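# Shut the rice cooker lid until latched, then release

## Task

Push the rice cooker's lid down until it clicks shut and stays latched, then take the hand off it.

## Robot and tools

Robot: two arms on a table, left_arm on the +y side carrying a left hand and right_arm carrying a right hand. Each hand has three fingers and a thumb, 16 motors in all. Bases in the scene frame: left_arm (-0.015, +0.320, +0.008) m, right_arm (+0.034, -0.262, +0.048) m, both turned only slightly about z. A camera stand is bolted behind the arms. Camera names: cam_head_left, cam_head_right, cam_high, each 896x504.

Scene frame: origin at table-top height, midway between the nominal bases. +x points out over the table, +y toward left_arm, +z up. Image left and right do not match arm names.

Hand point axes (right hand): +z runs along straight fingers toward the tips, +x goes across the palm away from the thumb, and the palm surface sits at y = -0.062 m. Bending fingers swings the tips toward +y. On the left hand, +x points toward the thumb. A rigid mast near the wrist (x +0.05 to +0.10, z -0.16 to -0.11, out to y +0.06) can strike things. Fingertips have 0.03 m rubber caps; the rest is hard plastic.

execute_actions(actions, cameras): actions is a list of up to 15 actions, run in order. Each action is a list of up to 15 rows, one per 1/30 s step; if shorter, its final row repeats to fill 15 steps, so one action lasts 0.5 s. Every row holds exactly 48 numbers, each in [-1, 1], always covering both arms in this order: left_arm dx, dy, dz, rx, ry, rz; the left hand's 16 motor numbers; left_gripper current_limit, speed; then the same 24 for right_arm and right_gripper.

Arm numbers are offsets, not poses. They are measured along scene-frame axes from the arm's Hand target as it stood when the action began; every row of that action counts from that same starting target, not from the prior row. The next action starts from the new target, so sending the same offset again moves further. Scale: 1.0 equals 0.6 m for dx, dy, dz and 180 degrees for rx, ry, rz, which form a single rotation vector turning about the Hand target's position. Translations longer than 1.0 are scaled back along their direction. The controller limits the commanded orientation to within 40 degrees of the measured one each step. All zeros holds the target (and re-requests it).

Hand motor order per hand: index_mcp, index_abd, index_pip, index_dip, middle_mcp, middle_abd, middle_pip, middle_dip, ring_mcp, ring_abd, ring_pip, ring_dip, thumb_cmc, thumb_axl, thumb_mcp, thumb_ipl. These are absolute goal angles, scaled linearly between the hinge's stops, not offsets. Brackets give degrees at +1, degrees at -1, and the straight value: finger _mcp (-18, +128; +0.75), _abd (-60, +60; 0.00), _pip (-29, +108; +0.58), _dip (-21, +117; +0.70); thumb_cmc (-20, +120; +0.71), thumb_axl (-27, +140; +0.68), thumb_mcp (-69, +109; +0.23), thumb_ipl (-77, +108; +0.17). Moving toward -1 curls fingers toward the palm and brings the thumb round in front of it. Zero is a real goal: to keep a hand unchanged, resend its hand_goal, hand_current_limit and hand_speed. On the right hand, middle_pip cannot go past +58.7 degrees (about -0.28); lower numbers act as -0.28 and hand_goal shows that.

current_limit maps -1..+1 to 0..550 mA (minimum 11 mA) for all motors of that hand; very low values may not lift a finger. speed maps to (speed+1)/2 of 8.5 rad/s. Start values: +0.4 and -0.6. The last values sent remain in effect.

Results: end_effector_position (m) and end_effector_quat_wxyz in the scene frame; Hand target (your last clipped target, which the next offset builds on); joint positions, velocities, torques; hand_goal, hand_measured, hand_current_ma (positive pushes toward -1), hand_state per motor (moving, goal, blocked, overload), hand_current_limit, hand_speed; motor temperatures. Images return only when actions is empty or cameras names them (["all"] for every camera). A call returns once the robot is still, up to 3 s after the last action. Unknown camera names invalidate the call.

zoom_image(camera, region): closer view of the newest image from cam_head_left, cam_head_right or cam_high; region [x0, y0, x1, y1] in pixels, at most 504 by 504.

read_manual(section): returns licence texts only; no motion.

finished_scene(scene): ends the current scene (1 to 3) irreversibly; the lid must already be latched and remain so. Calls after it in the same reply act in the next scene.

Practical notes: the hand often stops short of the target, especially far out and under load, and the right elbow sags, so check the reported position and send the remaining distance, aiming higher if needed. Near the first joint axis a small move can swing the whole arm. The scene keeps running while you think. To stop pressing on something, command the target back beyond the current hand position. A finger presses only while its goal lies past the contact, harder the farther past.

Avoid: slamming the lid, striking the cooker or table hard, very hard pushes, releasing anything while it moves, knocking things off the table, and any contact or grip between the two hands. Currents of 495 mA or more for 5 s shut a motor off for 10 s. Long stretched or stalled pushes heat arm motors; at 100 C the arm drops for 30 to 60 s. Any arm stop discards new hand commands while it lasts.

Each tool is called as name([rows], argument=value, ...), one row to a line, values as JSON.

## Session

execute_actions(actions=[])

Scene clock: 0.00 s.
left_arm: end_effector_position=(+0.1908, +0.5728, +0.2579) hand_goal=(+0.754, +0.000, +0.576, +0.696, +0.754, +0.000, +0.576, +0.696, +0.754, +0.000, +0.576, +0.696, +0.714, +0.678, +0.226, +0.168) hand_measured=(+0.754, +0.000, +0.576, +0.696, +0.754, +0.000, +0.576, +0.696, +0.754, +0.000, +0.576, +0.696, +0.714, +0.678, +0.226, +0.168) hand_current_ma=(+0, +0, +0, +0, +0, +0, +0, +0, +0, +0, +0, +0, +0, +0, +0, +0) hand_state=(goal, goal, goal, goal, goal, goal, goal, goal, goal, goal, goal, goal, goal, goal, goal, goal) hand_current_limit=0.40 hand_speed=-0.60 end_effector_quat_wxyz=(-0.073, +0.940, +0.331, +0.032) | right_arm: end_effector_position=(+0.4112, -0.0962, +0.3282) hand_goal=(+0.754, +0.000, +0.576, +0.696, +0.754, +0.000, +0.576, +0.696, +0.754, +0.000, +0.576, +0.696, +0.714, +0.678, +0.226, +0.168) hand_measured=(+0.754, +0.000, +0.576, +0.696, +0.754, +0.000, +0.576, +0.696, +0.754, +0.000, +0.576, +0.696, +0.714, +0.678, +0.226, +0.168) hand_current_ma=(+0, +0, +0, +0, +0, +0, +0, +0, +0, +0, +0, +0, +0, +0, +0, +0) hand_state=(goal, goal, goal, goal, goal, goal, goal, goal, goal, goal, goal, goal, goal, goal, goal, goal) hand_current_limit=0.40 hand_speed=-0.60 end_effector_quat_wxyz=(+0.105, +0.571, +0.714, +0.391)
Joint positions: left_arm=[1.113 1.11 1.115 -1.427 -0.058 2.024] | right_arm=[0.433 0.769 0.647 -0.621 -0.11 0.312]
Joint velocities: within noise
Joint torques (N m): no reading
Motor temperatures (°C): left_arm=[29 29 30 25 25 26] | right_arm=[33 28 29 29 23 25]
Heat: left arm: hottest elbow 30 °C; right arm: hottest waist 33 °C.
Hand target: left_arm +0.1965, +0.5802, +0.2744; -0.089, +0.938, +0.331, +0.050 | right_arm +0.4148, -0.0915, +0.3504; +0.111, +0.562, +0.711, +0.409

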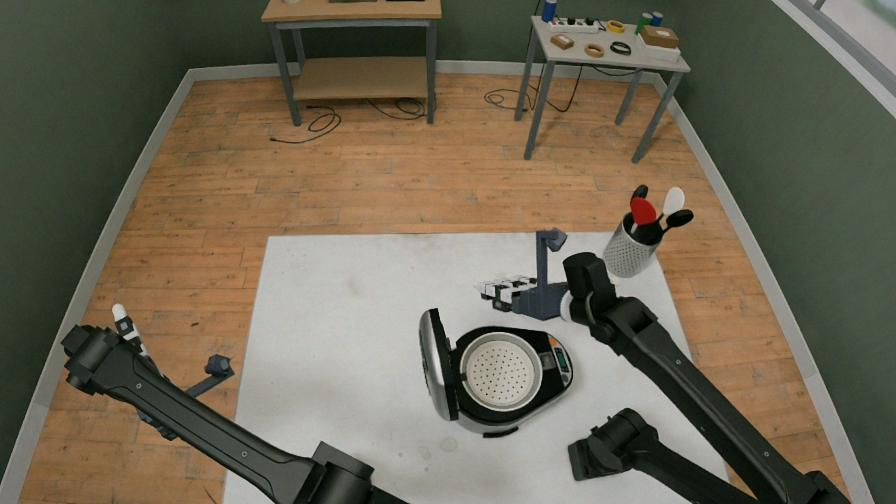

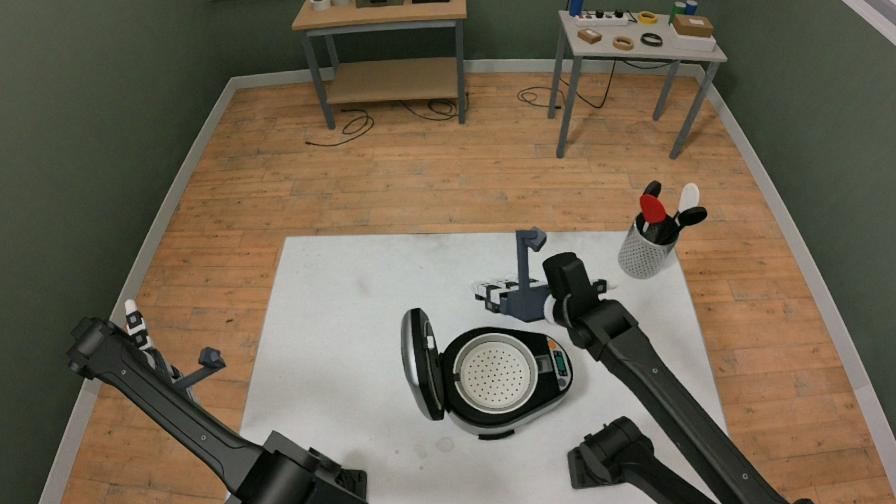

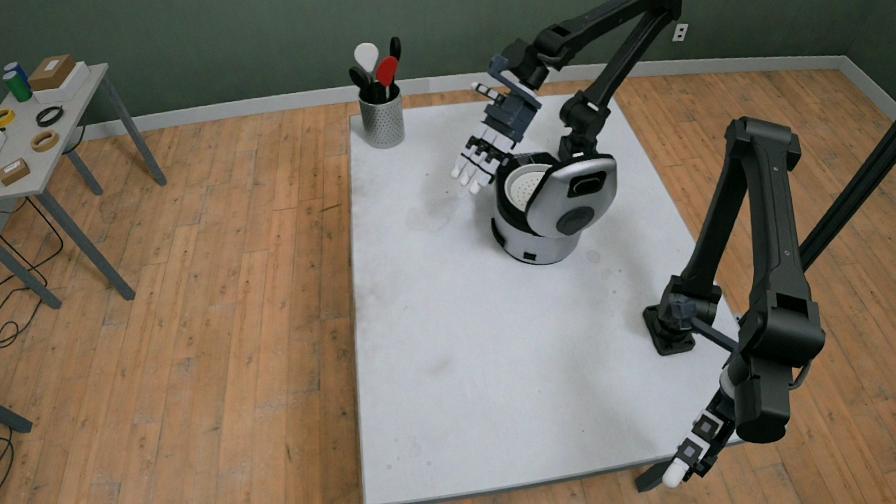

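zoom_image(camera="cam_head_left", region=[380, 200, 700, 380])

zoom_image(camera="cam_head_left", region=[380, 280, 660, 504])

zoom_image(camera="cam_head_right", region=[380, 280, 660, 504])

zoom_image(camera="cam_high", region=[420, 100, 720, 300])

Scaled by 1.575.

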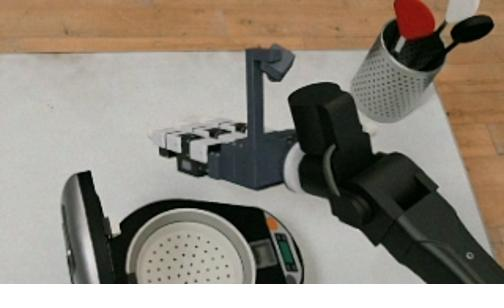

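Scaled by 1.800.

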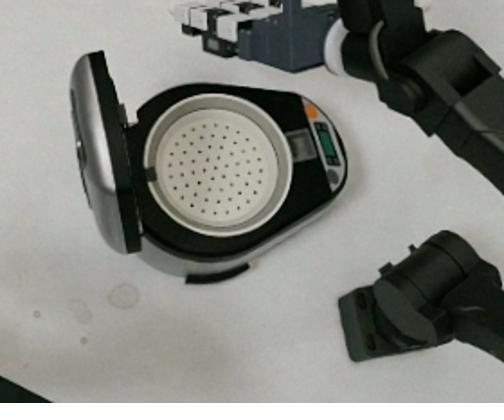

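Scaled by 1.800.

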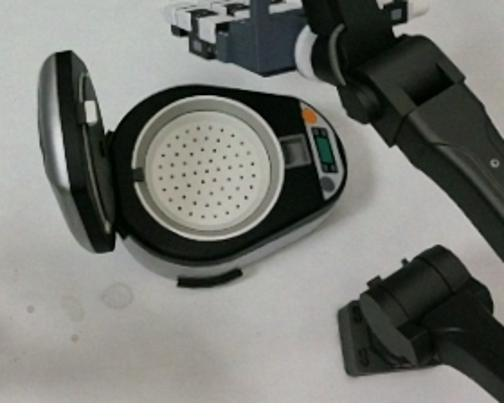

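Scaled by 1.680.

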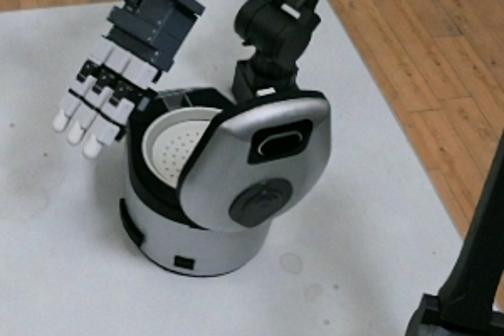

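zoom_image(camera="cam_head_left", region=[460, 220, 640, 340])

zoom_image(camera="cam_head_left", region=[50, 290, 250, 450])

zoom_image(camera="cam_head_right", region=[450, 220, 630, 340])

zoom_image(camera="cam_head_right", region=[50, 280, 250, 440])

zoom_image(camera="cam_high", region=[440, 40, 640, 220])

zoom_image(camera="cam_high", region=[620, 300, 860, 504])

Scaled by 2.800.

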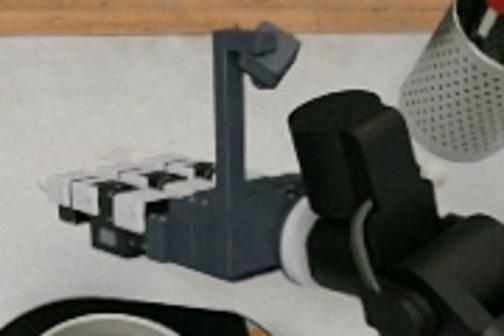

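Scaled by 2.520.

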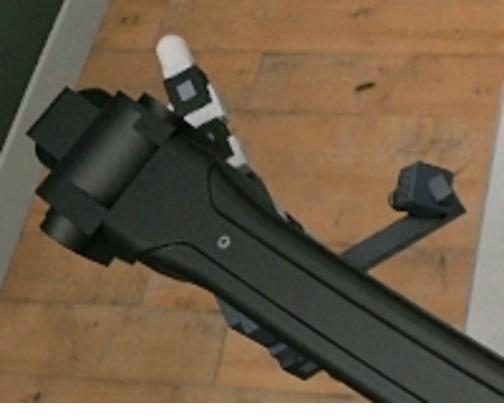

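Scaled by 2.800.

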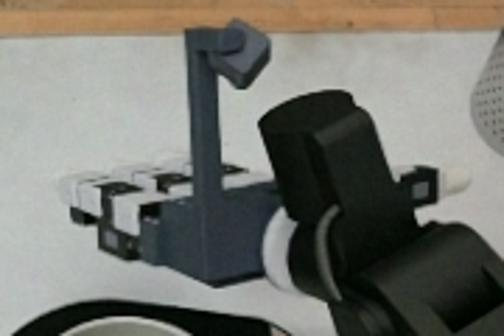

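Scaled by 2.520.

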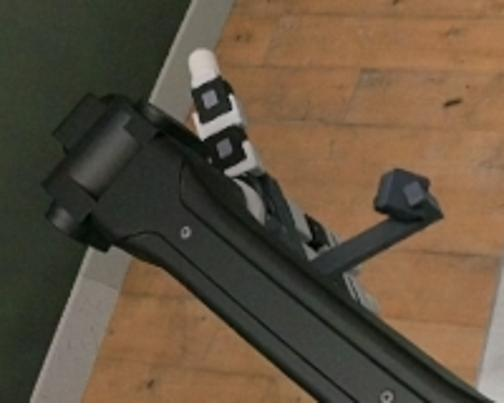

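Scaled by 2.520.

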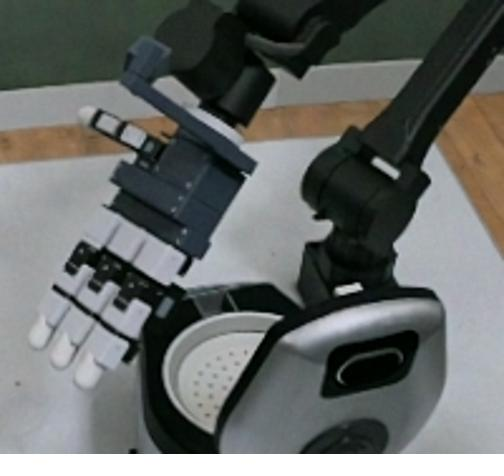

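Scaled by 2.100.

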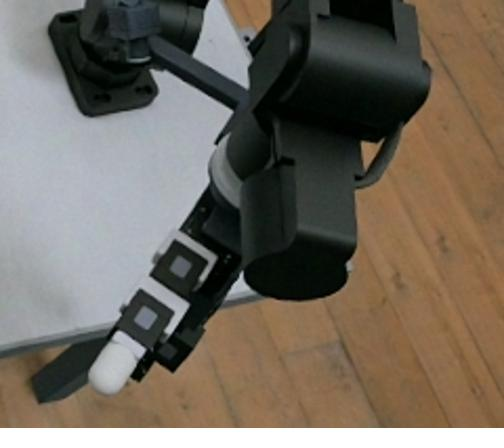

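zoom_image(camera="cam_head_left", region=[400, 295, 600, 445])

zoom_image(camera="cam_high", region=[480, 140, 640, 280])

zoom_image(camera="cam_head_right", region=[390, 295, 590, 445])

Scaled by 2.520.

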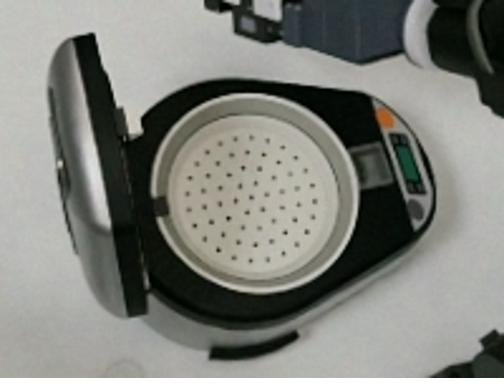

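Scaled by 3.150.

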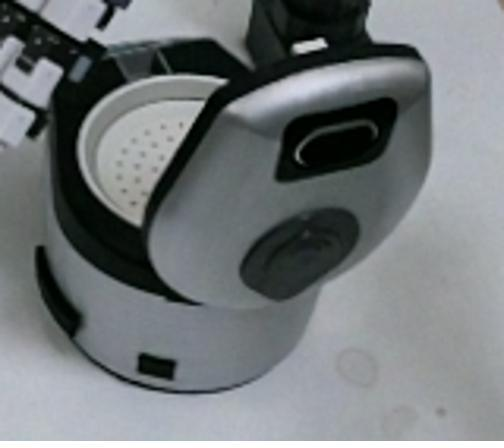

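Scaled by 2.520.

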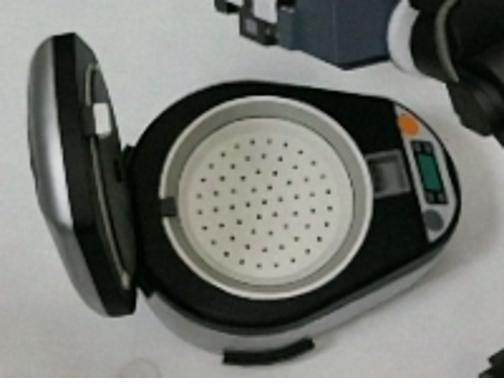

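execute_actions([
  [[0,-0.1,0.1,0,0,-0.04,0.75,0,-0.9,-0.35,0.75,0,-0.9,-0.35,0.75,0,-0.9,-0.35,0.71,0.68,0.23,0.17,0.4,-0.6,0,-0.15,0.05,0,0,-0.12,0.754,0,0.576,0.696,0.754,0,0.576,0.696,0.754,0,0.576,0.696,0.714,0.678,0.226,0.168,0.4,-0.6]],
], cameras=["all"])

Scene clock: 382.93 s.
left_arm: end_effector_position=(+0.1893, +0.5144, +0.3101) hand_goal=(+0.750, +0.000, -0.900, -0.350, +0.750, +0.000, -0.900, -0.350, +0.750, +0.000, -0.900, -0.350, +0.710, +0.680, +0.230, +0.170) hand_measured=(+0.750, +0.000, -0.892, -0.346, +0.750, +0.000, -0.892, -0.348, +0.750, +0.000, -0.892, -0.346, +0.710, +0.678, +0.224, +0.168) hand_current_ma=(-1, +0, +39, +15, +0, +0, +41, +14, +0, +0, +40, +14, +1, -12, -39, -14) hand_state=(goal, goal, goal, goal, goal, goal, goal, goal, goal, goal, goal, goal, goal, goal, goal, goal) hand_current_limit=0.40 hand_speed=-0.60 end_effector_quat_wxyz=(-0.068, +0.957, +0.281, +0.036) | right_arm: end_effector_position=(+0.4081, -0.1812, +0.3461) hand_goal=(+0.754, +0.000, +0.576, +0.696, +0.754, +0.000, +0.576, +0.696, +0.754, +0.000, +0.576, +0.696, +0.714, +0.678, +0.226, +0.168) hand_measured=(+0.758, +0.000, +0.576, +0.696, +0.758, +0.000, +0.576, +0.696, +0.760, +0.000, +0.576, +0.696, +0.718, +0.678, +0.224, +0.168) hand_current_ma=(+8, +0, +1, +0, +9, +0, +1, +0, +12, +0, +1, +0, +8, -1, -5, -1) hand_state=(goal, goal, goal, goal, goal, goal, goal, goal, goal, goal, goal, goal, goal, goal, goal, goal) hand_current_limit=0.40 hand_speed=-0.60 end_effector_quat_wxyz=(+0.177, +0.687, +0.605, +0.361)
Joint positions: left_arm=[1.028 1.007 1.183 -1.6 -0.049 2.044] | right_arm=[0.376 0.694 0.667 -0.722 0.118 0.503]
Joint torques (N m): left_arm=[-0.21 -3.96 11.81 0.35 -0.03 0.07] | right_arm=[-0.67 -0.15 13.79 1.55 0.42 -0.15]
Motor temperatures (°C): left_arm=[28 29 43 25 23 25] | right_arm=[32 27 55 28 22 24]
Heat: left arm: hottest elbow 43 °C; right arm: hottest elbow 55 °C.
Hand target: left_arm +0.1965, +0.5202, +0.3344; -0.086, +0.957, +0.271, +0.055 | right_arm +0.4148, -0.1815, +0.3804; +0.186, +0.685, +0.593, +0.381
Off the commanded pose: left_arm 0.026 m, 3 deg | right_arm 0.035 m, 3 deg.

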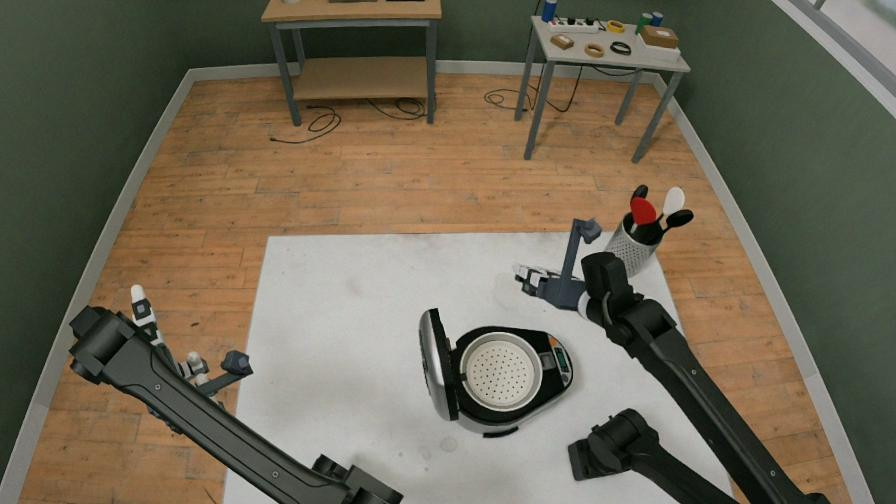

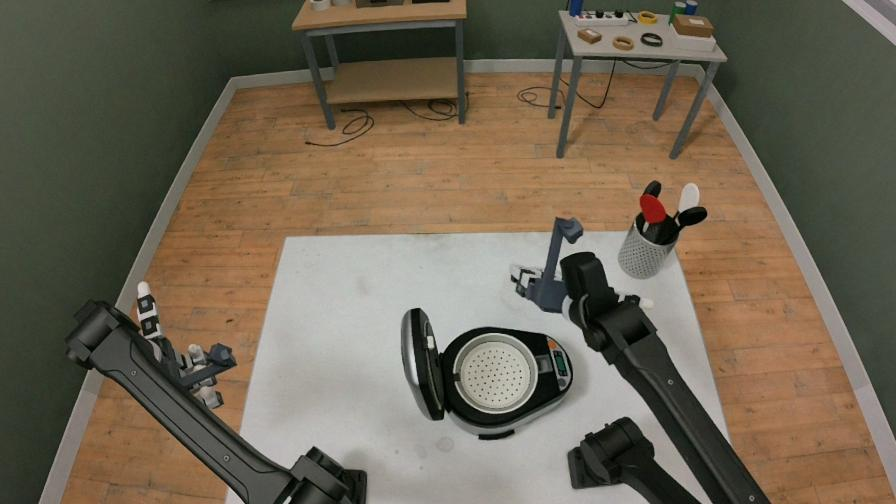

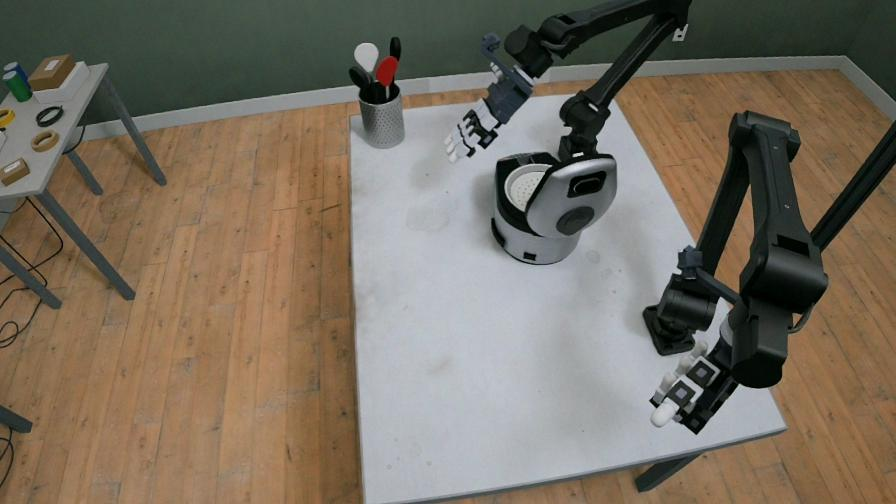

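execute_actions([
  [[0.01,-0.14,0.03,0,0,-0.03,0.75,0,-0.9,-0.35,0.75,0,-0.9,-0.35,0.75,0,-0.9,-0.35,0.71,0.68,0.23,0.17,0.4,-0.6,0,-0.15,0,0,0,-0.1,0.754,0,0.576,0.696,0.754,0,0.576,0.696,0.754,0,0.576,0.696,0.714,0.678,0.226,0.168,0.4,-0.6]],
  [[0.01,-0.14,0.03,0,0,-0.03,0.75,0,-0.9,-0.35,0.75,0,-0.9,-0.35,0.75,0,-0.9,-0.35,0.71,0.68,0.23,0.17,0.4,-0.6,-0.05,-0.15,0,0,0,0,0.754,0,0.576,0.696,0.754,0,0.576,0.696,0.754,0,0.576,0.696,0.714,0.678,0.226,0.168,0.4,-0.6]],
  [[0.01,-0.14,0.03,0,0,-0.03,0.75,0,-0.9,-0.35,0.75,0,-0.9,-0.35,0.75,0,-0.9,-0.35,0.71,0.68,0.23,0.17,0.4,-0.6,0,0,0,0,0,0,0.754,0,0.576,0.696,0.754,0,0.576,0.696,0.754,0,0.576,0.696,0.714,0.678,0.226,0.168,0.4,-0.6]],
], cameras=["all"])

Scene clock: 398.77 s.
left_arm: end_effector_position=(+0.2104, +0.2683, +0.3853) hand_goal=(+0.750, +0.000, -0.900, -0.350, +0.750, +0.000, -0.900, -0.350, +0.750, +0.000, -0.900, -0.350, +0.710, +0.680, +0.230, +0.170) hand_measured=(+0.752, +0.000, -0.892, -0.348, +0.750, +0.000, -0.892, -0.348, +0.750, +0.000, -0.892, -0.348, +0.710, +0.678, +0.224, +0.168) hand_current_ma=(+5, +0, +35, +14, +5, +0, +37, +13, +3, +0, +36, +13, -2, -12, -39, -14) hand_state=(goal, goal, goal, goal, goal, goal, goal, goal, goal, goal, goal, goal, goal, goal, goal, goal) hand_current_limit=0.40 hand_speed=-0.60 end_effector_quat_wxyz=(-0.037, +0.975, +0.091, +0.197) | right_arm: end_effector_position=(+0.3826, -0.3623, +0.3673) hand_goal=(+0.754, +0.000, +0.576, +0.696, +0.754, +0.000, +0.576, +0.696, +0.754, +0.000, +0.576, +0.696, +0.714, +0.678, +0.226, +0.168) hand_measured=(+0.760, +0.000, +0.576, +0.696, +0.762, +0.000, +0.576, +0.696, +0.762, +0.000, +0.576, +0.696, +0.720, +0.678, +0.224, +0.168) hand_current_ma=(+14, +0, +1, +0, +17, +0, +1, +0, +21, +0, +1, +0, +11, -1, -6, -1) hand_state=(goal, goal, goal, goal, goal, goal, goal, goal, goal, goal, goal, goal, goal, goal, goal, goal) hand_current_limit=0.40 hand_speed=-0.60 end_effector_quat_wxyz=(+0.240, +0.775, +0.474, +0.343)
Joint positions: left_arm=[0.07 0.648 1.157 -1.681 -0.077 1.482] | right_arm=[-0.242 0.582 0.668 -0.799 -0.098 0.327]
Joint torques (N m): left_arm=[-0.26 1.44 7.58 1.2 -0.11 -0.21] | right_arm=[-0.67 1.32 11.37 1.58 -0.13 -0.33]
Motor temperatures (°C): left_arm=[28 28 45 25 23 25] | right_arm=[32 27 57 28 22 24]
Heat: left arm: hottest elbow 45 °C; right arm: hottest elbow 57 °C.
Hand target: left_arm +0.2145, +0.2682, +0.3884; -0.077, +0.986, +0.133, +0.067 | right_arm +0.3848, -0.3615, +0.3804; +0.243, +0.769, +0.479, +0.347
Off the commanded pose: left_arm 0.005 m, 16 deg | right_arm 0.013 m, 1 deg.
joint sent to its limit (left arm) — joint 4 (wrist pitch), lower limit. The joint targets are off in position and orientation.

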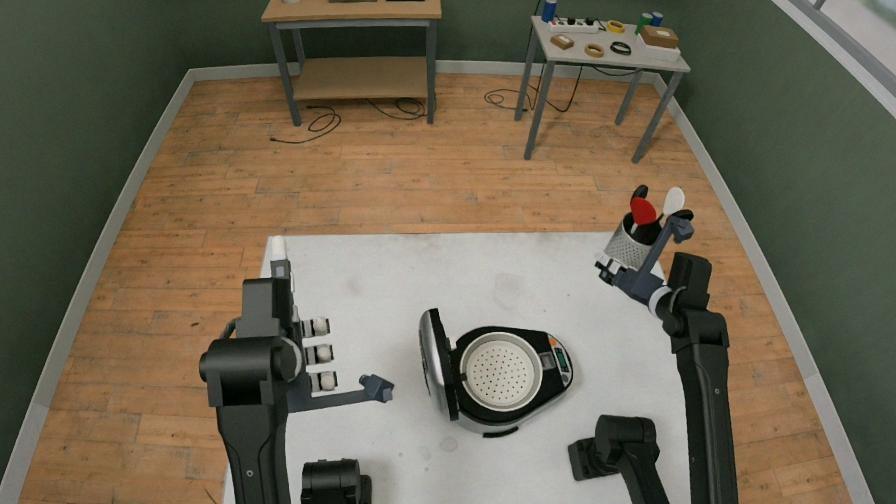

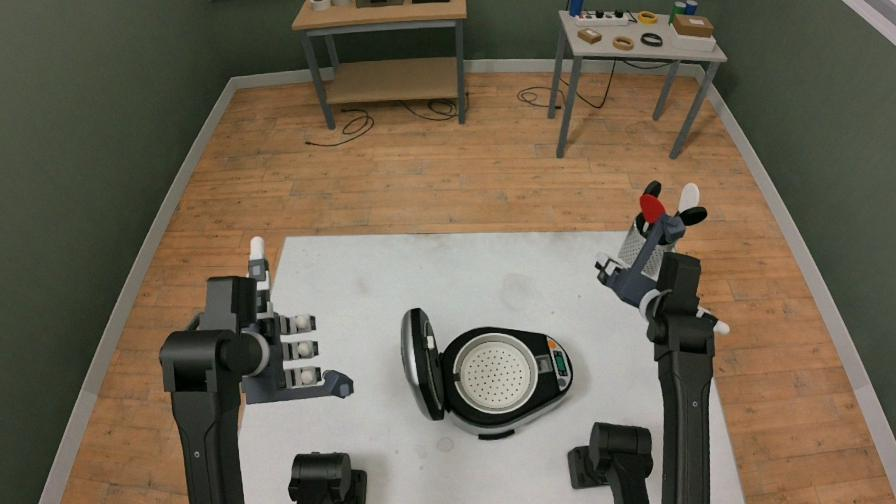

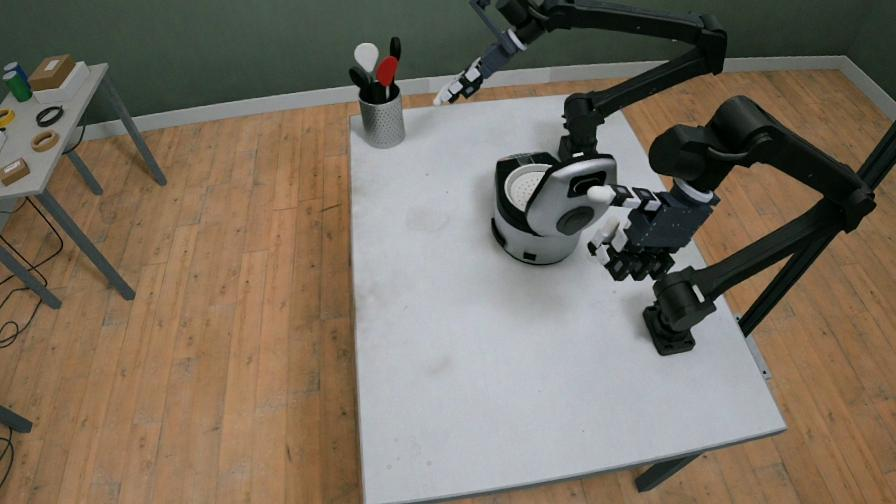

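execute_actions([
  [[0.01,-0.12,0,0,0,0,0.75,0,-0.9,-0.35,0.75,0,-0.9,-0.35,0.75,0,-0.9,-0.35,0.71,0.68,0.23,0.17,0.4,-0.6,0,0,0,0,0,0,0.754,0,0.576,0.696,0.754,0,0.576,0.696,0.754,0,0.576,0.696,0.714,0.678,0.226,0.168,0.4,-0.6]],
  [[0.01,-0.08,0,0,0,0,0.75,0,-0.9,-0.35,0.75,0,-0.9,-0.35,0.75,0,-0.9,-0.35,0.71,0.68,0.23,0.17,0.4,-0.6,0,0,0,0,0,0,0.754,0,0.576,0.696,0.754,0,0.576,0.696,0.754,0,0.576,0.696,0.714,0.678,0.226,0.168,0.4,-0.6]],
], cameras=["all"])

Scene clock: 416.80 s.
left_arm: end_effector_position=(+0.2250, +0.1495, +0.3667) hand_goal=(+0.750, +0.000, -0.900, -0.350, +0.750, +0.000, -0.900, -0.350, +0.750, +0.000, -0.900, -0.350, +0.710, +0.680, +0.230, +0.170) hand_measured=(+0.752, +0.000, -0.892, -0.348, +0.752, +0.000, -0.892, -0.348, +0.752, +0.000, -0.892, -0.348, +0.710, +0.678, +0.224, +0.168) hand_current_ma=(+7, +0, +35, +13, +8, +0, +36, +12, +7, +0, +35, +13, +1, -12, -39, -14) hand_state=(goal, goal, goal, goal, goal, goal, goal, goal, goal, goal, goal, goal, goal, goal, goal, goal) hand_current_limit=0.40 hand_speed=-0.60 end_effector_quat_wxyz=(+0.015, +0.985, +0.093, +0.148) | right_arm: end_effector_position=(+0.3826, -0.3623, +0.3673) hand_goal=(+0.754, +0.000, +0.576, +0.696, +0.754, +0.000, +0.576, +0.696, +0.754, +0.000, +0.576, +0.696, +0.714, +0.678, +0.226, +0.168) hand_measured=(+0.760, +0.000, +0.576, +0.696, +0.762, +0.000, +0.576, +0.696, +0.762, +0.000, +0.576, +0.696, +0.720, +0.678, +0.224, +0.168) hand_current_ma=(+14, +0, +1, +0, +17, +0, +1, +0, +21, +0, +1, +0, +11, -1, -6, -1) hand_state=(goal, goal, goal, goal, goal, goal, goal, goal, goal, goal, goal, goal, goal, goal, goal, goal) hand_current_limit=0.40 hand_speed=-0.60 end_effector_quat_wxyz=(+0.240, +0.775, +0.474, +0.343)
Joint positions: left_arm=[-0.546 0.786 1.157 -1.681 -0.149 0.869] | right_arm=[-0.242 0.582 0.668 -0.799 -0.098 0.327]
Joint torques (N m): left_arm=[-0.21 -1.32 9.81 0.92 -0.29 -0.18] | right_arm=[-0.73 1.32 11.38 1.61 -0.13 -0.33]
Motor temperatures (°C): left_arm=[27 28 42 25 23 25] | right_arm=[32 27 57 28 22 24]
Heat: left arm: hottest elbow 42 °C; right arm: hottest elbow 57 °C.
Hand target: left_arm +0.2265, +0.1482, +0.3884; -0.077, +0.986, +0.133, +0.067 | right_arm +0.3848, -0.3615, +0.3804; +0.243, +0.769, +0.479, +0.347
Off the commanded pose: left_arm 0.022 m, 15 deg | right_arm 0.013 m, 1 deg.
joint sent to its limit (left arm) — joint 4 (wrist pitch), lower limit. The joint targets are off in position and orientation.

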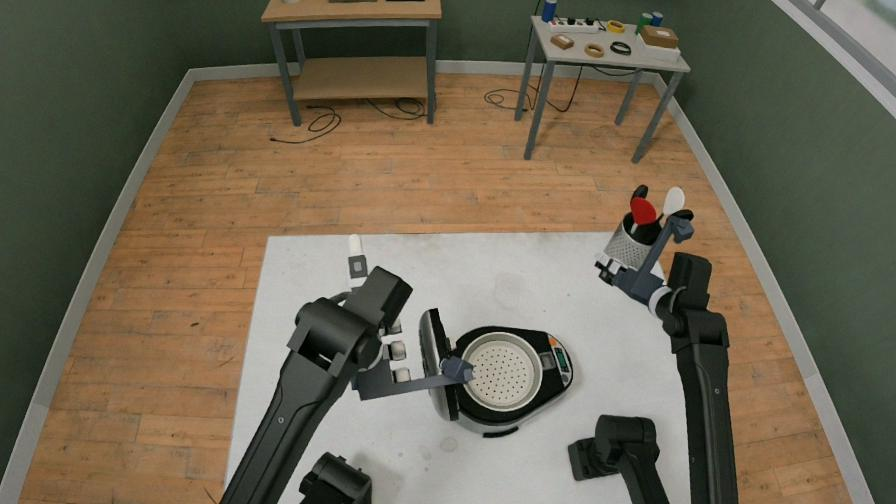

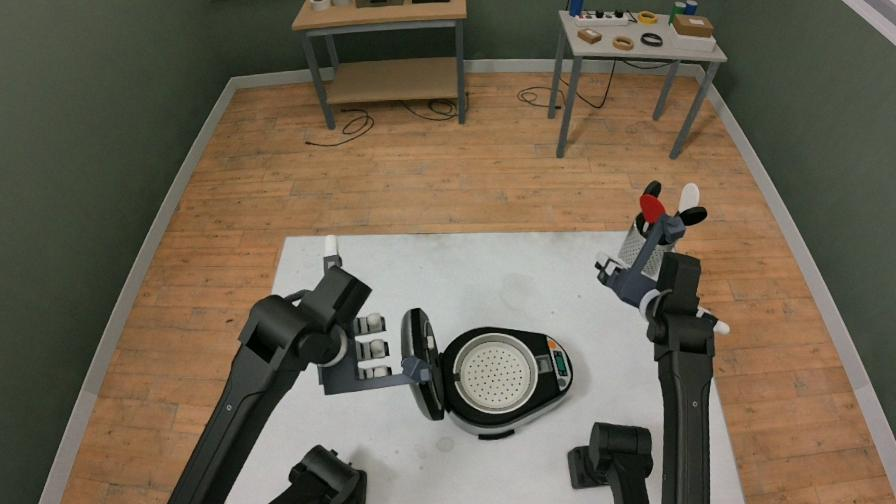

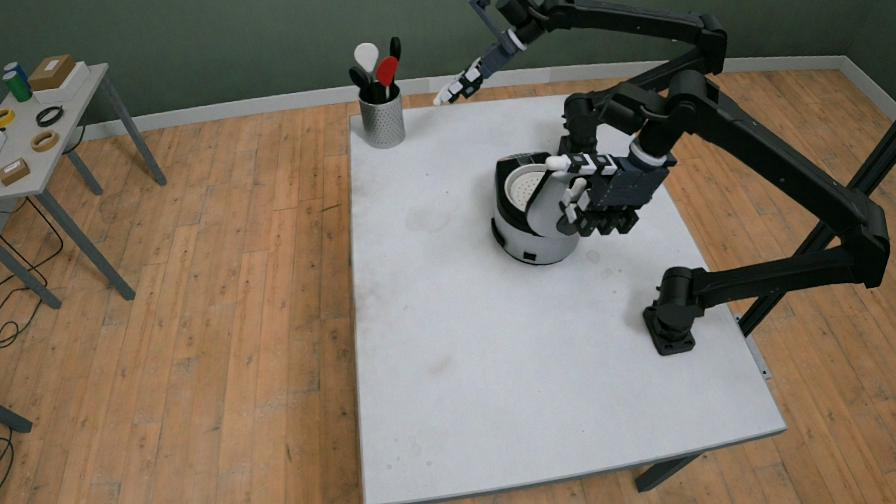

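execute_actions([
  [[0,-0.09,0,0,0,0,0.75,0,-0.9,-0.35,0.75,0,-0.9,-0.35,0.75,0,-0.9,-0.35,0.71,0.68,0.23,0.17,0.4,-0.6,0,0,0,0,0,0,0.754,0,0.576,0.696,0.754,0,0.576,0.696,0.754,0,0.576,0.696,0.714,0.678,0.226,0.168,0.4,-0.6]],
], cameras=["cam_head_left","cam_high"])

Scene clock: 430.83 s.
left_arm: end_effector_position=(+0.2229, +0.1040, +0.3514) hand_goal=(+0.750, +0.000, -0.900, -0.350, +0.750, +0.000, -0.900, -0.350, +0.750, +0.000, -0.900, -0.350, +0.710, +0.680, +0.230, +0.170) hand_measured=(+0.754, +0.000, -0.892, -0.348, +0.758, +0.000, -0.892, -0.348, +0.768, +0.000, -0.892, -0.348, +0.710, +0.678, +0.224, +0.168) hand_current_ma=(+24, +0, +35, +13, +45, +0, +36, +12, +87, +0, +34, +13, -1, -12, -38, -14) hand_state=(goal, goal, goal, goal, goal, goal, goal, goal, goal, goal, goal, goal, goal, goal, goal, goal) hand_current_limit=0.40 hand_speed=-0.60 end_effector_quat_wxyz=(+0.006, +0.987, +0.096, +0.127) | right_arm: end_effector_position=(+0.3826, -0.3623, +0.3673) hand_goal=(+0.754, +0.000, +0.576, +0.696, +0.754, +0.000, +0.576, +0.696, +0.754, +0.000, +0.576, +0.696, +0.714, +0.678, +0.226, +0.168) hand_measured=(+0.760, +0.000, +0.576, +0.696, +0.762, +0.000, +0.576, +0.696, +0.762, +0.000, +0.576, +0.696, +0.720, +0.678, +0.224, +0.168) hand_current_ma=(+14, +0, +1, +0, +17, +0, +1, +0, +21, +0, +1, +0, +11, -1, -6, -1) hand_state=(goal, goal, goal, goal, goal, goal, goal, goal, goal, goal, goal, goal, goal, goal, goal, goal) hand_current_limit=0.40 hand_speed=-0.60 end_effector_quat_wxyz=(+0.240, +0.775, +0.474, +0.343)
Joint positions: left_arm=[-0.734 0.872 1.167 -1.681 -0.176 0.671] | right_arm=[-0.242 0.582 0.668 -0.799 -0.098 0.327]
Joint velocities: left_arm=[-0.015 0.005 0.007 -0.046 -0.007 -0.022] | right_arm=[within noise]
Joint torques (N m): left_arm=[-0.62 -2.55 12.4 0.81 -0.14 -0.31] | right_arm=[-0.73 1.38 11.41 1.63 -0.13 -0.33]
Motor temperatures (°C): left_arm=[27 28 42 25 23 25] | right_arm=[32 27 58 28 22 24]
Heat: left arm: hottest elbow 42 °C; right arm: hottest elbow 58 °C.
Hand target: left_arm +0.2265, +0.0942, +0.3884; -0.077, +0.986, +0.133, +0.067 | right_arm +0.3848, -0.3615, +0.3804; +0.243, +0.769, +0.479, +0.347
Off the commanded pose: left_arm 0.039 m, 12 deg | right_arm 0.013 m, 1 deg.
joint sent to its limit (left arm) — joint 4 (wrist pitch), lower limit. The joint targets are off in position and orientation.
Images, in order (width x height): cam_head_left 896x504, cam_high 896x504.

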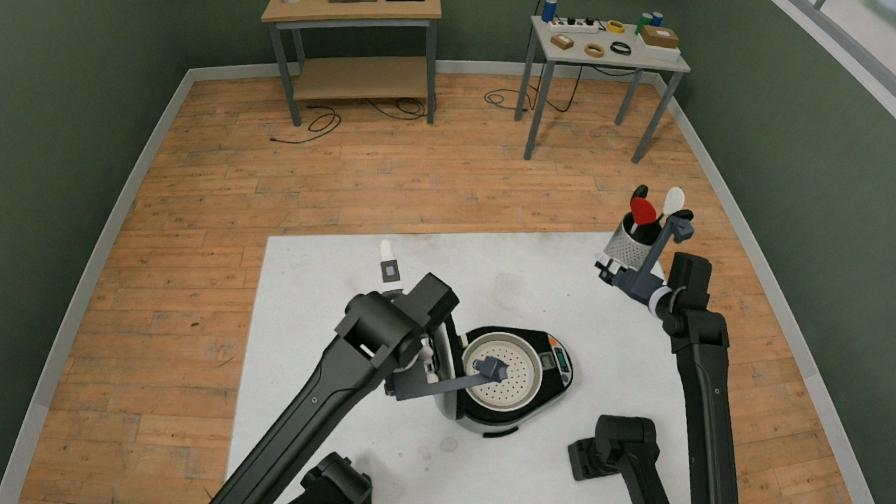

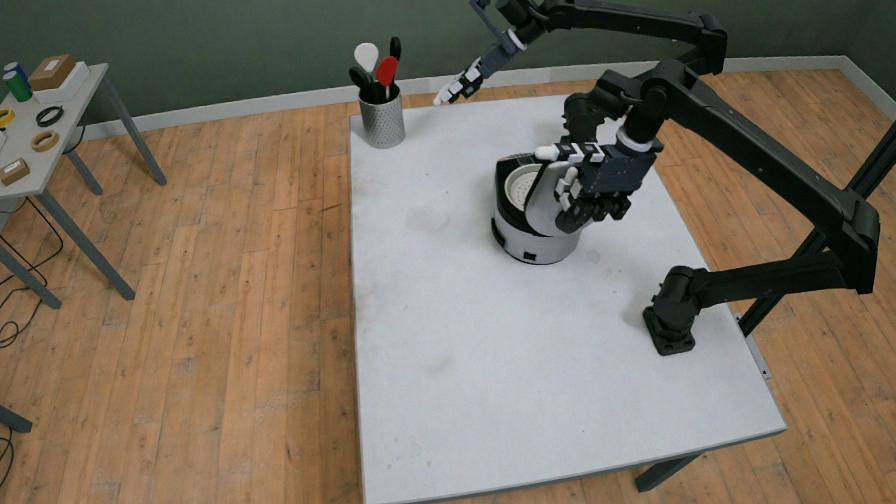

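execute_actions([
  [[0,-0.09,0.05,0,0,0,0.75,0,-0.9,-0.35,0.75,0,-0.9,-0.35,0.75,0,-0.9,-0.35,0.71,0.68,0.23,0.17,0.4,-0.6,0,0,0,0,0,0,0.754,0,0.576,0.696,0.754,0,0.576,0.696,0.754,0,0.576,0.696,0.714,0.678,0.226,0.168,0.4,-0.6]],
], cameras=["cam_head_left","cam_high"])

Scene clock: 439.43 s.
left_arm: end_effector_position=(+0.2200, +0.0488, +0.3844) hand_goal=(+0.750, +0.000, -0.900, -0.350, +0.750, +0.000, -0.900, -0.350, +0.750, +0.000, -0.900, -0.350, +0.710, +0.680, +0.230, +0.170) hand_measured=(+0.754, +0.000, -0.892, -0.348, +0.756, +0.000, -0.892, -0.348, +0.774, +0.000, -0.896, -0.348, +0.710, +0.678, +0.224, +0.168) hand_current_ma=(+16, +0, +35, +13, +33, +0, +36, +12, +123, -2, +22, +13, +0, -12, -38, -14) hand_state=(goal, goal, goal, goal, goal, goal, goal, goal, blocked, goal, goal, goal, goal, goal, goal, goal) hand_current_limit=0.40 hand_speed=-0.60 end_effector_quat_wxyz=(+0.038, +0.986, +0.094, +0.131) | right_arm: end_effector_position=(+0.3826, -0.3623, +0.3673) hand_goal=(+0.754, +0.000, +0.576, +0.696, +0.754, +0.000, +0.576, +0.696, +0.754, +0.000, +0.576, +0.696, +0.714, +0.678, +0.226, +0.168) hand_measured=(+0.760, +0.000, +0.576, +0.696, +0.762, +0.000, +0.576, +0.696, +0.762, +0.000, +0.576, +0.696, +0.720, +0.678, +0.224, +0.168) hand_current_ma=(+14, +0, +1, +0, +17, +0, +1, +0, +21, +0, +1, +0, +11, -1, -6, -1) hand_state=(goal, goal, goal, goal, goal, goal, goal, goal, goal, goal, goal, goal, goal, goal, goal, goal) hand_current_limit=0.40 hand_speed=-0.60 end_effector_quat_wxyz=(+0.240, +0.775, +0.474, +0.343)
Joint positions: left_arm=[-0.888 0.961 1.286 -1.681 -0.173 0.524] | right_arm=[-0.242 0.582 0.668 -0.799 -0.098 0.327]
Joint torques (N m): left_arm=[-0.5 -2.9 12.42 0.85 -0.28 -0.29] | right_arm=[-0.67 1.2 11.36 1.63 -0.14 -0.33]
Motor temperatures (°C): left_arm=[27 28 42 25 23 25] | right_arm=[32 27 58 28 22 24]
Heat: left arm: hottest elbow 42 °C; right arm: hottest elbow 58 °C.
Hand target: left_arm +0.2265, +0.0402, +0.4184; -0.077, +0.986, +0.133, +0.067 | right_arm +0.3848, -0.3615, +0.3804; +0.243, +0.769, +0.479, +0.347
Off the commanded pose: left_arm 0.036 m, 16 deg | right_arm 0.013 m, 1 deg.
joint sent to its limit (left arm) — joint 4 (wrist pitch), lower limit. The joint targets are off in position and orientation.
Images, in order (width x height): cam_head_left 896x504, cam_high 896x504.

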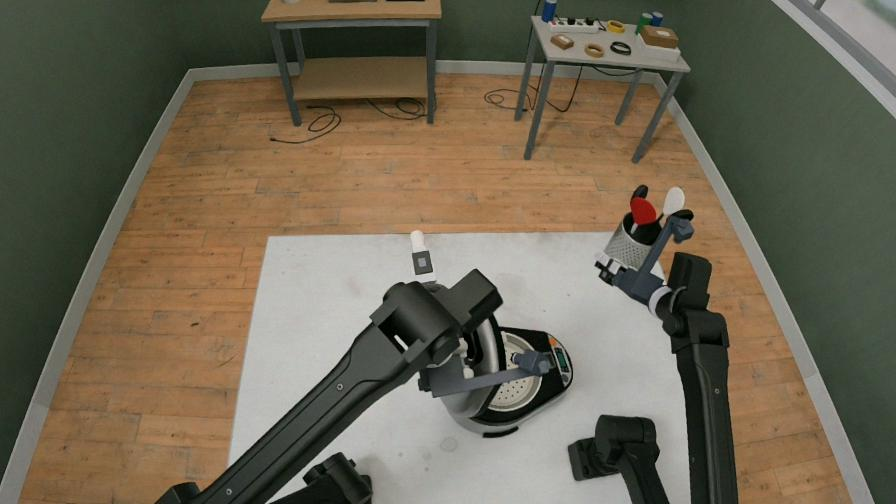

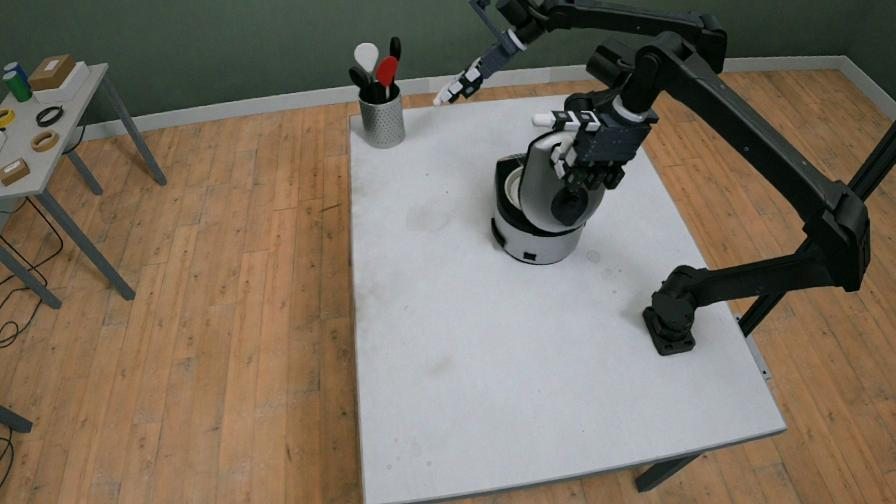

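execute_actions([
  [[0,-0.1,0,0,0,0,0.75,0,-0.9,-0.35,0.75,0,-0.9,-0.35,0.75,0,-0.9,-0.35,0.71,0.68,0.23,0.17,0.4,-0.6,0,0,0,0,0,0,0.754,0,0.576,0.696,0.754,0,0.576,0.696,0.754,0,0.576,0.696,0.714,0.678,0.226,0.168,0.4,-0.6]],
  [[0,-0.08,-0.03,0,0,0,0.75,0,-0.9,-0.35,0.75,0,-0.9,-0.35,0.75,0,-0.9,-0.35,0.71,0.68,0.23,0.17,0.4,-0.6,0,0,0,0,0,0,0.754,0,0.576,0.696,0.754,0,0.576,0.696,0.754,0,0.576,0.696,0.714,0.678,0.226,0.168,0.4,-0.6]],
], cameras=["cam_head_left","cam_high"])

Scene clock: 452.67 s.
left_arm: end_effector_position=(+0.2199, -0.0603, +0.3666) hand_goal=(+0.750, +0.000, -0.900, -0.350, +0.750, +0.000, -0.900, -0.350, +0.750, +0.000, -0.900, -0.350, +0.710, +0.680, +0.230, +0.170) hand_measured=(+0.752, +0.000, -0.892, -0.348, +0.748, +0.000, -0.904, -0.348, +0.754, +0.000, -0.900, -0.348, +0.712, +0.678, +0.224, +0.168) hand_current_ma=(+13, +0, +34, +13, -6, +0, -15, +12, +19, -1, -3, +13, +5, -12, -38, -14) hand_state=(goal, goal, goal, goal, goal, goal, goal, goal, goal, goal, goal, goal, goal, goal, goal, goal) hand_current_limit=0.40 hand_speed=-0.60 end_effector_quat_wxyz=(+0.015, +0.989, +0.103, +0.105) | right_arm: end_effector_position=(+0.3826, -0.3623, +0.3673) hand_goal=(+0.754, +0.000, +0.576, +0.696, +0.754, +0.000, +0.576, +0.696, +0.754, +0.000, +0.576, +0.696, +0.714, +0.678, +0.226, +0.168) hand_measured=(+0.760, +0.000, +0.576, +0.696, +0.762, +0.000, +0.576, +0.696, +0.762, +0.000, +0.576, +0.696, +0.720, +0.678, +0.224, +0.168) hand_current_ma=(+14, +0, +1, +0, +17, +0, +1, +0, +21, +0, +1, +0, +11, -1, -6, -1) hand_state=(goal, goal, goal, goal, goal, goal, goal, goal, goal, goal, goal, goal, goal, goal, goal, goal) hand_current_limit=0.40 hand_speed=-0.60 end_effector_quat_wxyz=(+0.240, +0.775, +0.474, +0.343)
Joint positions: left_arm=[-1.093 1.23 1.448 -1.681 -0.184 0.292] | right_arm=[-0.242 0.582 0.668 -0.799 -0.098 0.327]
Joint torques (N m): left_arm=[0.09 -7.77 12.07 0.55 -0.19 -0.19] | right_arm=[-0.73 1.38 11.4 1.62 -0.14 -0.33]
Motor temperatures (°C): left_arm=[27 28 43 25 23 25] | right_arm=[32 27 58 28 22 24]
Heat: left arm: hottest elbow 43 °C; right arm: hottest elbow 58 °C.
Hand target: left_arm +0.2265, -0.0678, +0.4004; -0.077, +0.986, +0.133, +0.067 | right_arm +0.3848, -0.3615, +0.3804; +0.243, +0.769, +0.479, +0.347
Off the commanded pose: left_arm 0.035 m, 12 deg | right_arm 0.013 m, 1 deg.
joint sent to its limit (left arm) — joint 4 (wrist pitch), lower limit. The joint targets are off in position and orientation.
Images, in order (width x height): cam_head_left 896x504, cam_high 896x504.

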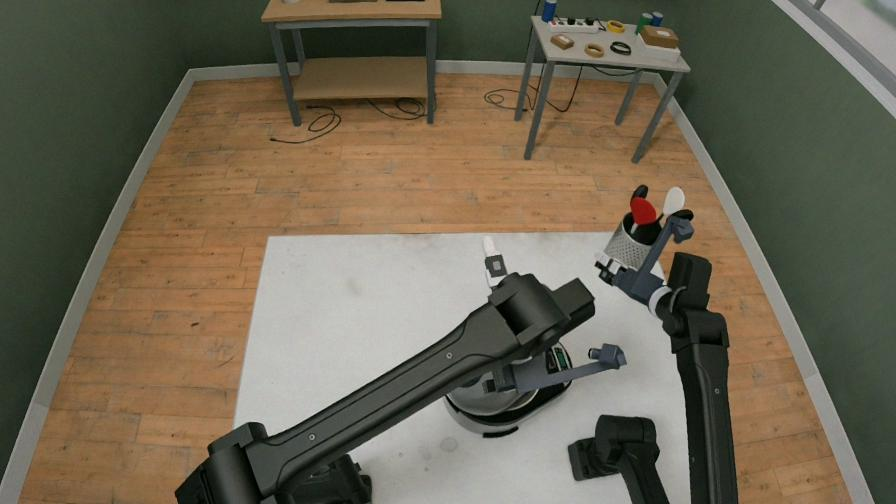

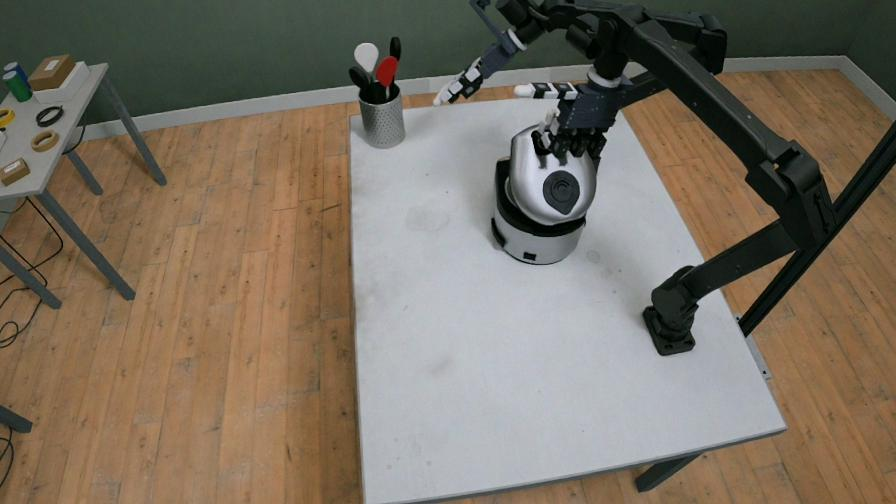

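execute_actions([
  [[0,-0.07,-0.08,0,0,0,0.75,0,-0.9,-0.35,0.75,0,-0.9,-0.35,0.75,0,-0.9,-0.35,0.71,0.68,0.23,0.17,0.4,-0.6,0,0,0,0,0,0,0.754,0,0.576,0.696,0.754,0,0.576,0.696,0.754,0,0.576,0.696,0.714,0.678,0.226,0.168,0.4,-0.6]],
  [[0,-0.05,-0.1,0,0,0,0.75,0,-0.9,-0.35,0.75,0,-0.9,-0.35,0.75,0,-0.9,-0.35,0.71,0.68,0.23,0.17,0.4,-0.6,0,0,0,0,0,0,0.754,0,0.576,0.696,0.754,0,0.576,0.696,0.754,0,0.576,0.696,0.714,0.678,0.226,0.168,0.4,-0.6]],
], cameras=["cam_head_left","cam_high"])

Scene clock: 463.97 s.
left_arm: end_effector_position=(+0.2213, -0.1266, +0.2663) hand_goal=(+0.750, +0.000, -0.900, -0.350, +0.750, +0.000, -0.900, -0.350, +0.750, +0.000, -0.900, -0.350, +0.710, +0.680, +0.230, +0.170) hand_measured=(+0.752, +0.000, -0.892, -0.348, +0.736, -0.002, -0.916, -0.348, +0.752, +0.000, -0.900, -0.348, +0.710, +0.678, +0.224, +0.168) hand_current_ma=(+11, +0, +34, +13, -73, -5, -73, +12, +11, -1, -1, +13, +2, -12, -38, -14) hand_state=(goal, goal, goal, goal, goal, goal, goal, goal, goal, goal, goal, goal, goal, goal, goal, goal) hand_current_limit=0.40 hand_speed=-0.60 end_effector_quat_wxyz=(-0.080, +0.987, +0.121, +0.066) | right_arm: end_effector_position=(+0.3826, -0.3623, +0.3673) hand_goal=(+0.754, +0.000, +0.576, +0.696, +0.754, +0.000, +0.576, +0.696, +0.754, +0.000, +0.576, +0.696, +0.714, +0.678, +0.226, +0.168) hand_measured=(+0.760, +0.000, +0.576, +0.696, +0.762, +0.000, +0.576, +0.696, +0.762, +0.000, +0.576, +0.696, +0.720, +0.678, +0.224, +0.168) hand_current_ma=(+14, +0, +1, +0, +17, +0, +1, +0, +21, +0, +1, +0, +11, -1, -6, -1) hand_state=(goal, goal, goal, goal, goal, goal, goal, goal, goal, goal, goal, goal, goal, goal, goal, goal) hand_current_limit=0.40 hand_speed=-0.60 end_effector_quat_wxyz=(+0.240, +0.775, +0.474, +0.343)
Joint positions: left_arm=[-1.171 1.501 1.494 -1.681 -0.172 0.158] | right_arm=[-0.242 0.582 0.668 -0.799 -0.098 0.327]
Joint torques (N m): left_arm=[0.21 -11.87 11.04 0.03 -0.15 -0.2] | right_arm=[-0.73 1.32 11.37 1.62 -0.14 -0.33]
Motor temperatures (°C): left_arm=[27 28 43 25 23 25] | right_arm=[32 27 58 28 22 24]
Heat: left arm: hottest elbow 43 °C; right arm: hottest elbow 58 °C.
Hand target: left_arm +0.2265, -0.1398, +0.2924; -0.077, +0.986, +0.133, +0.067 | right_arm +0.3848, -0.3615, +0.3804; +0.243, +0.769, +0.479, +0.347
Off the commanded pose: left_arm 0.030 m, 2 deg | right_arm 0.013 m, 1 deg.
joint sent to its limit (left arm) — joint 4 (wrist pitch), lower limit. The joint targets are off in position, not in orientation.
Images, in order (width x height): cam_head_left 896x504, cam_high 896x504.

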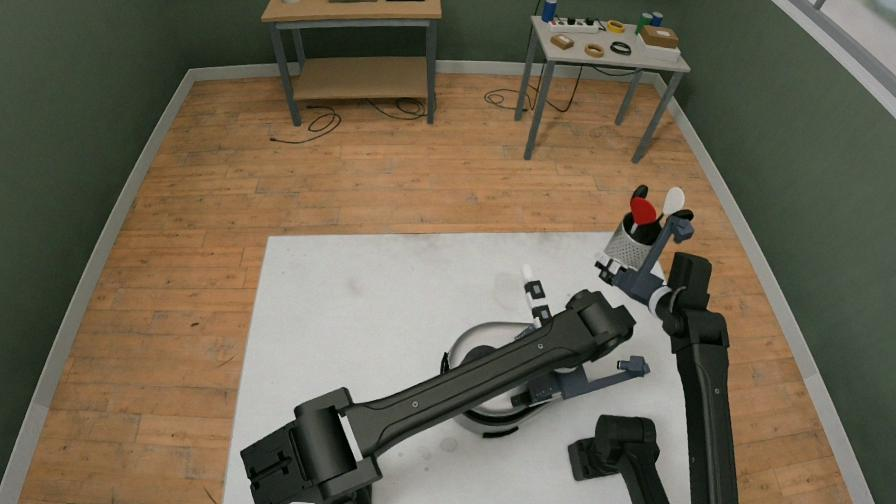

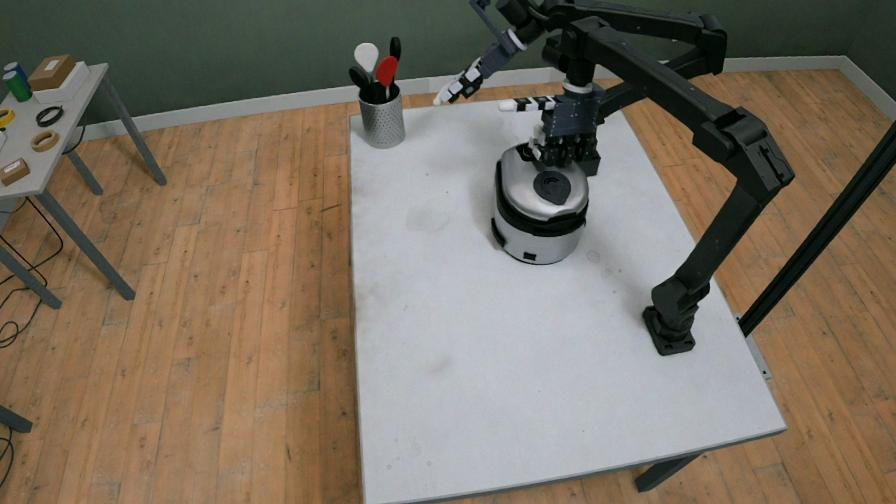

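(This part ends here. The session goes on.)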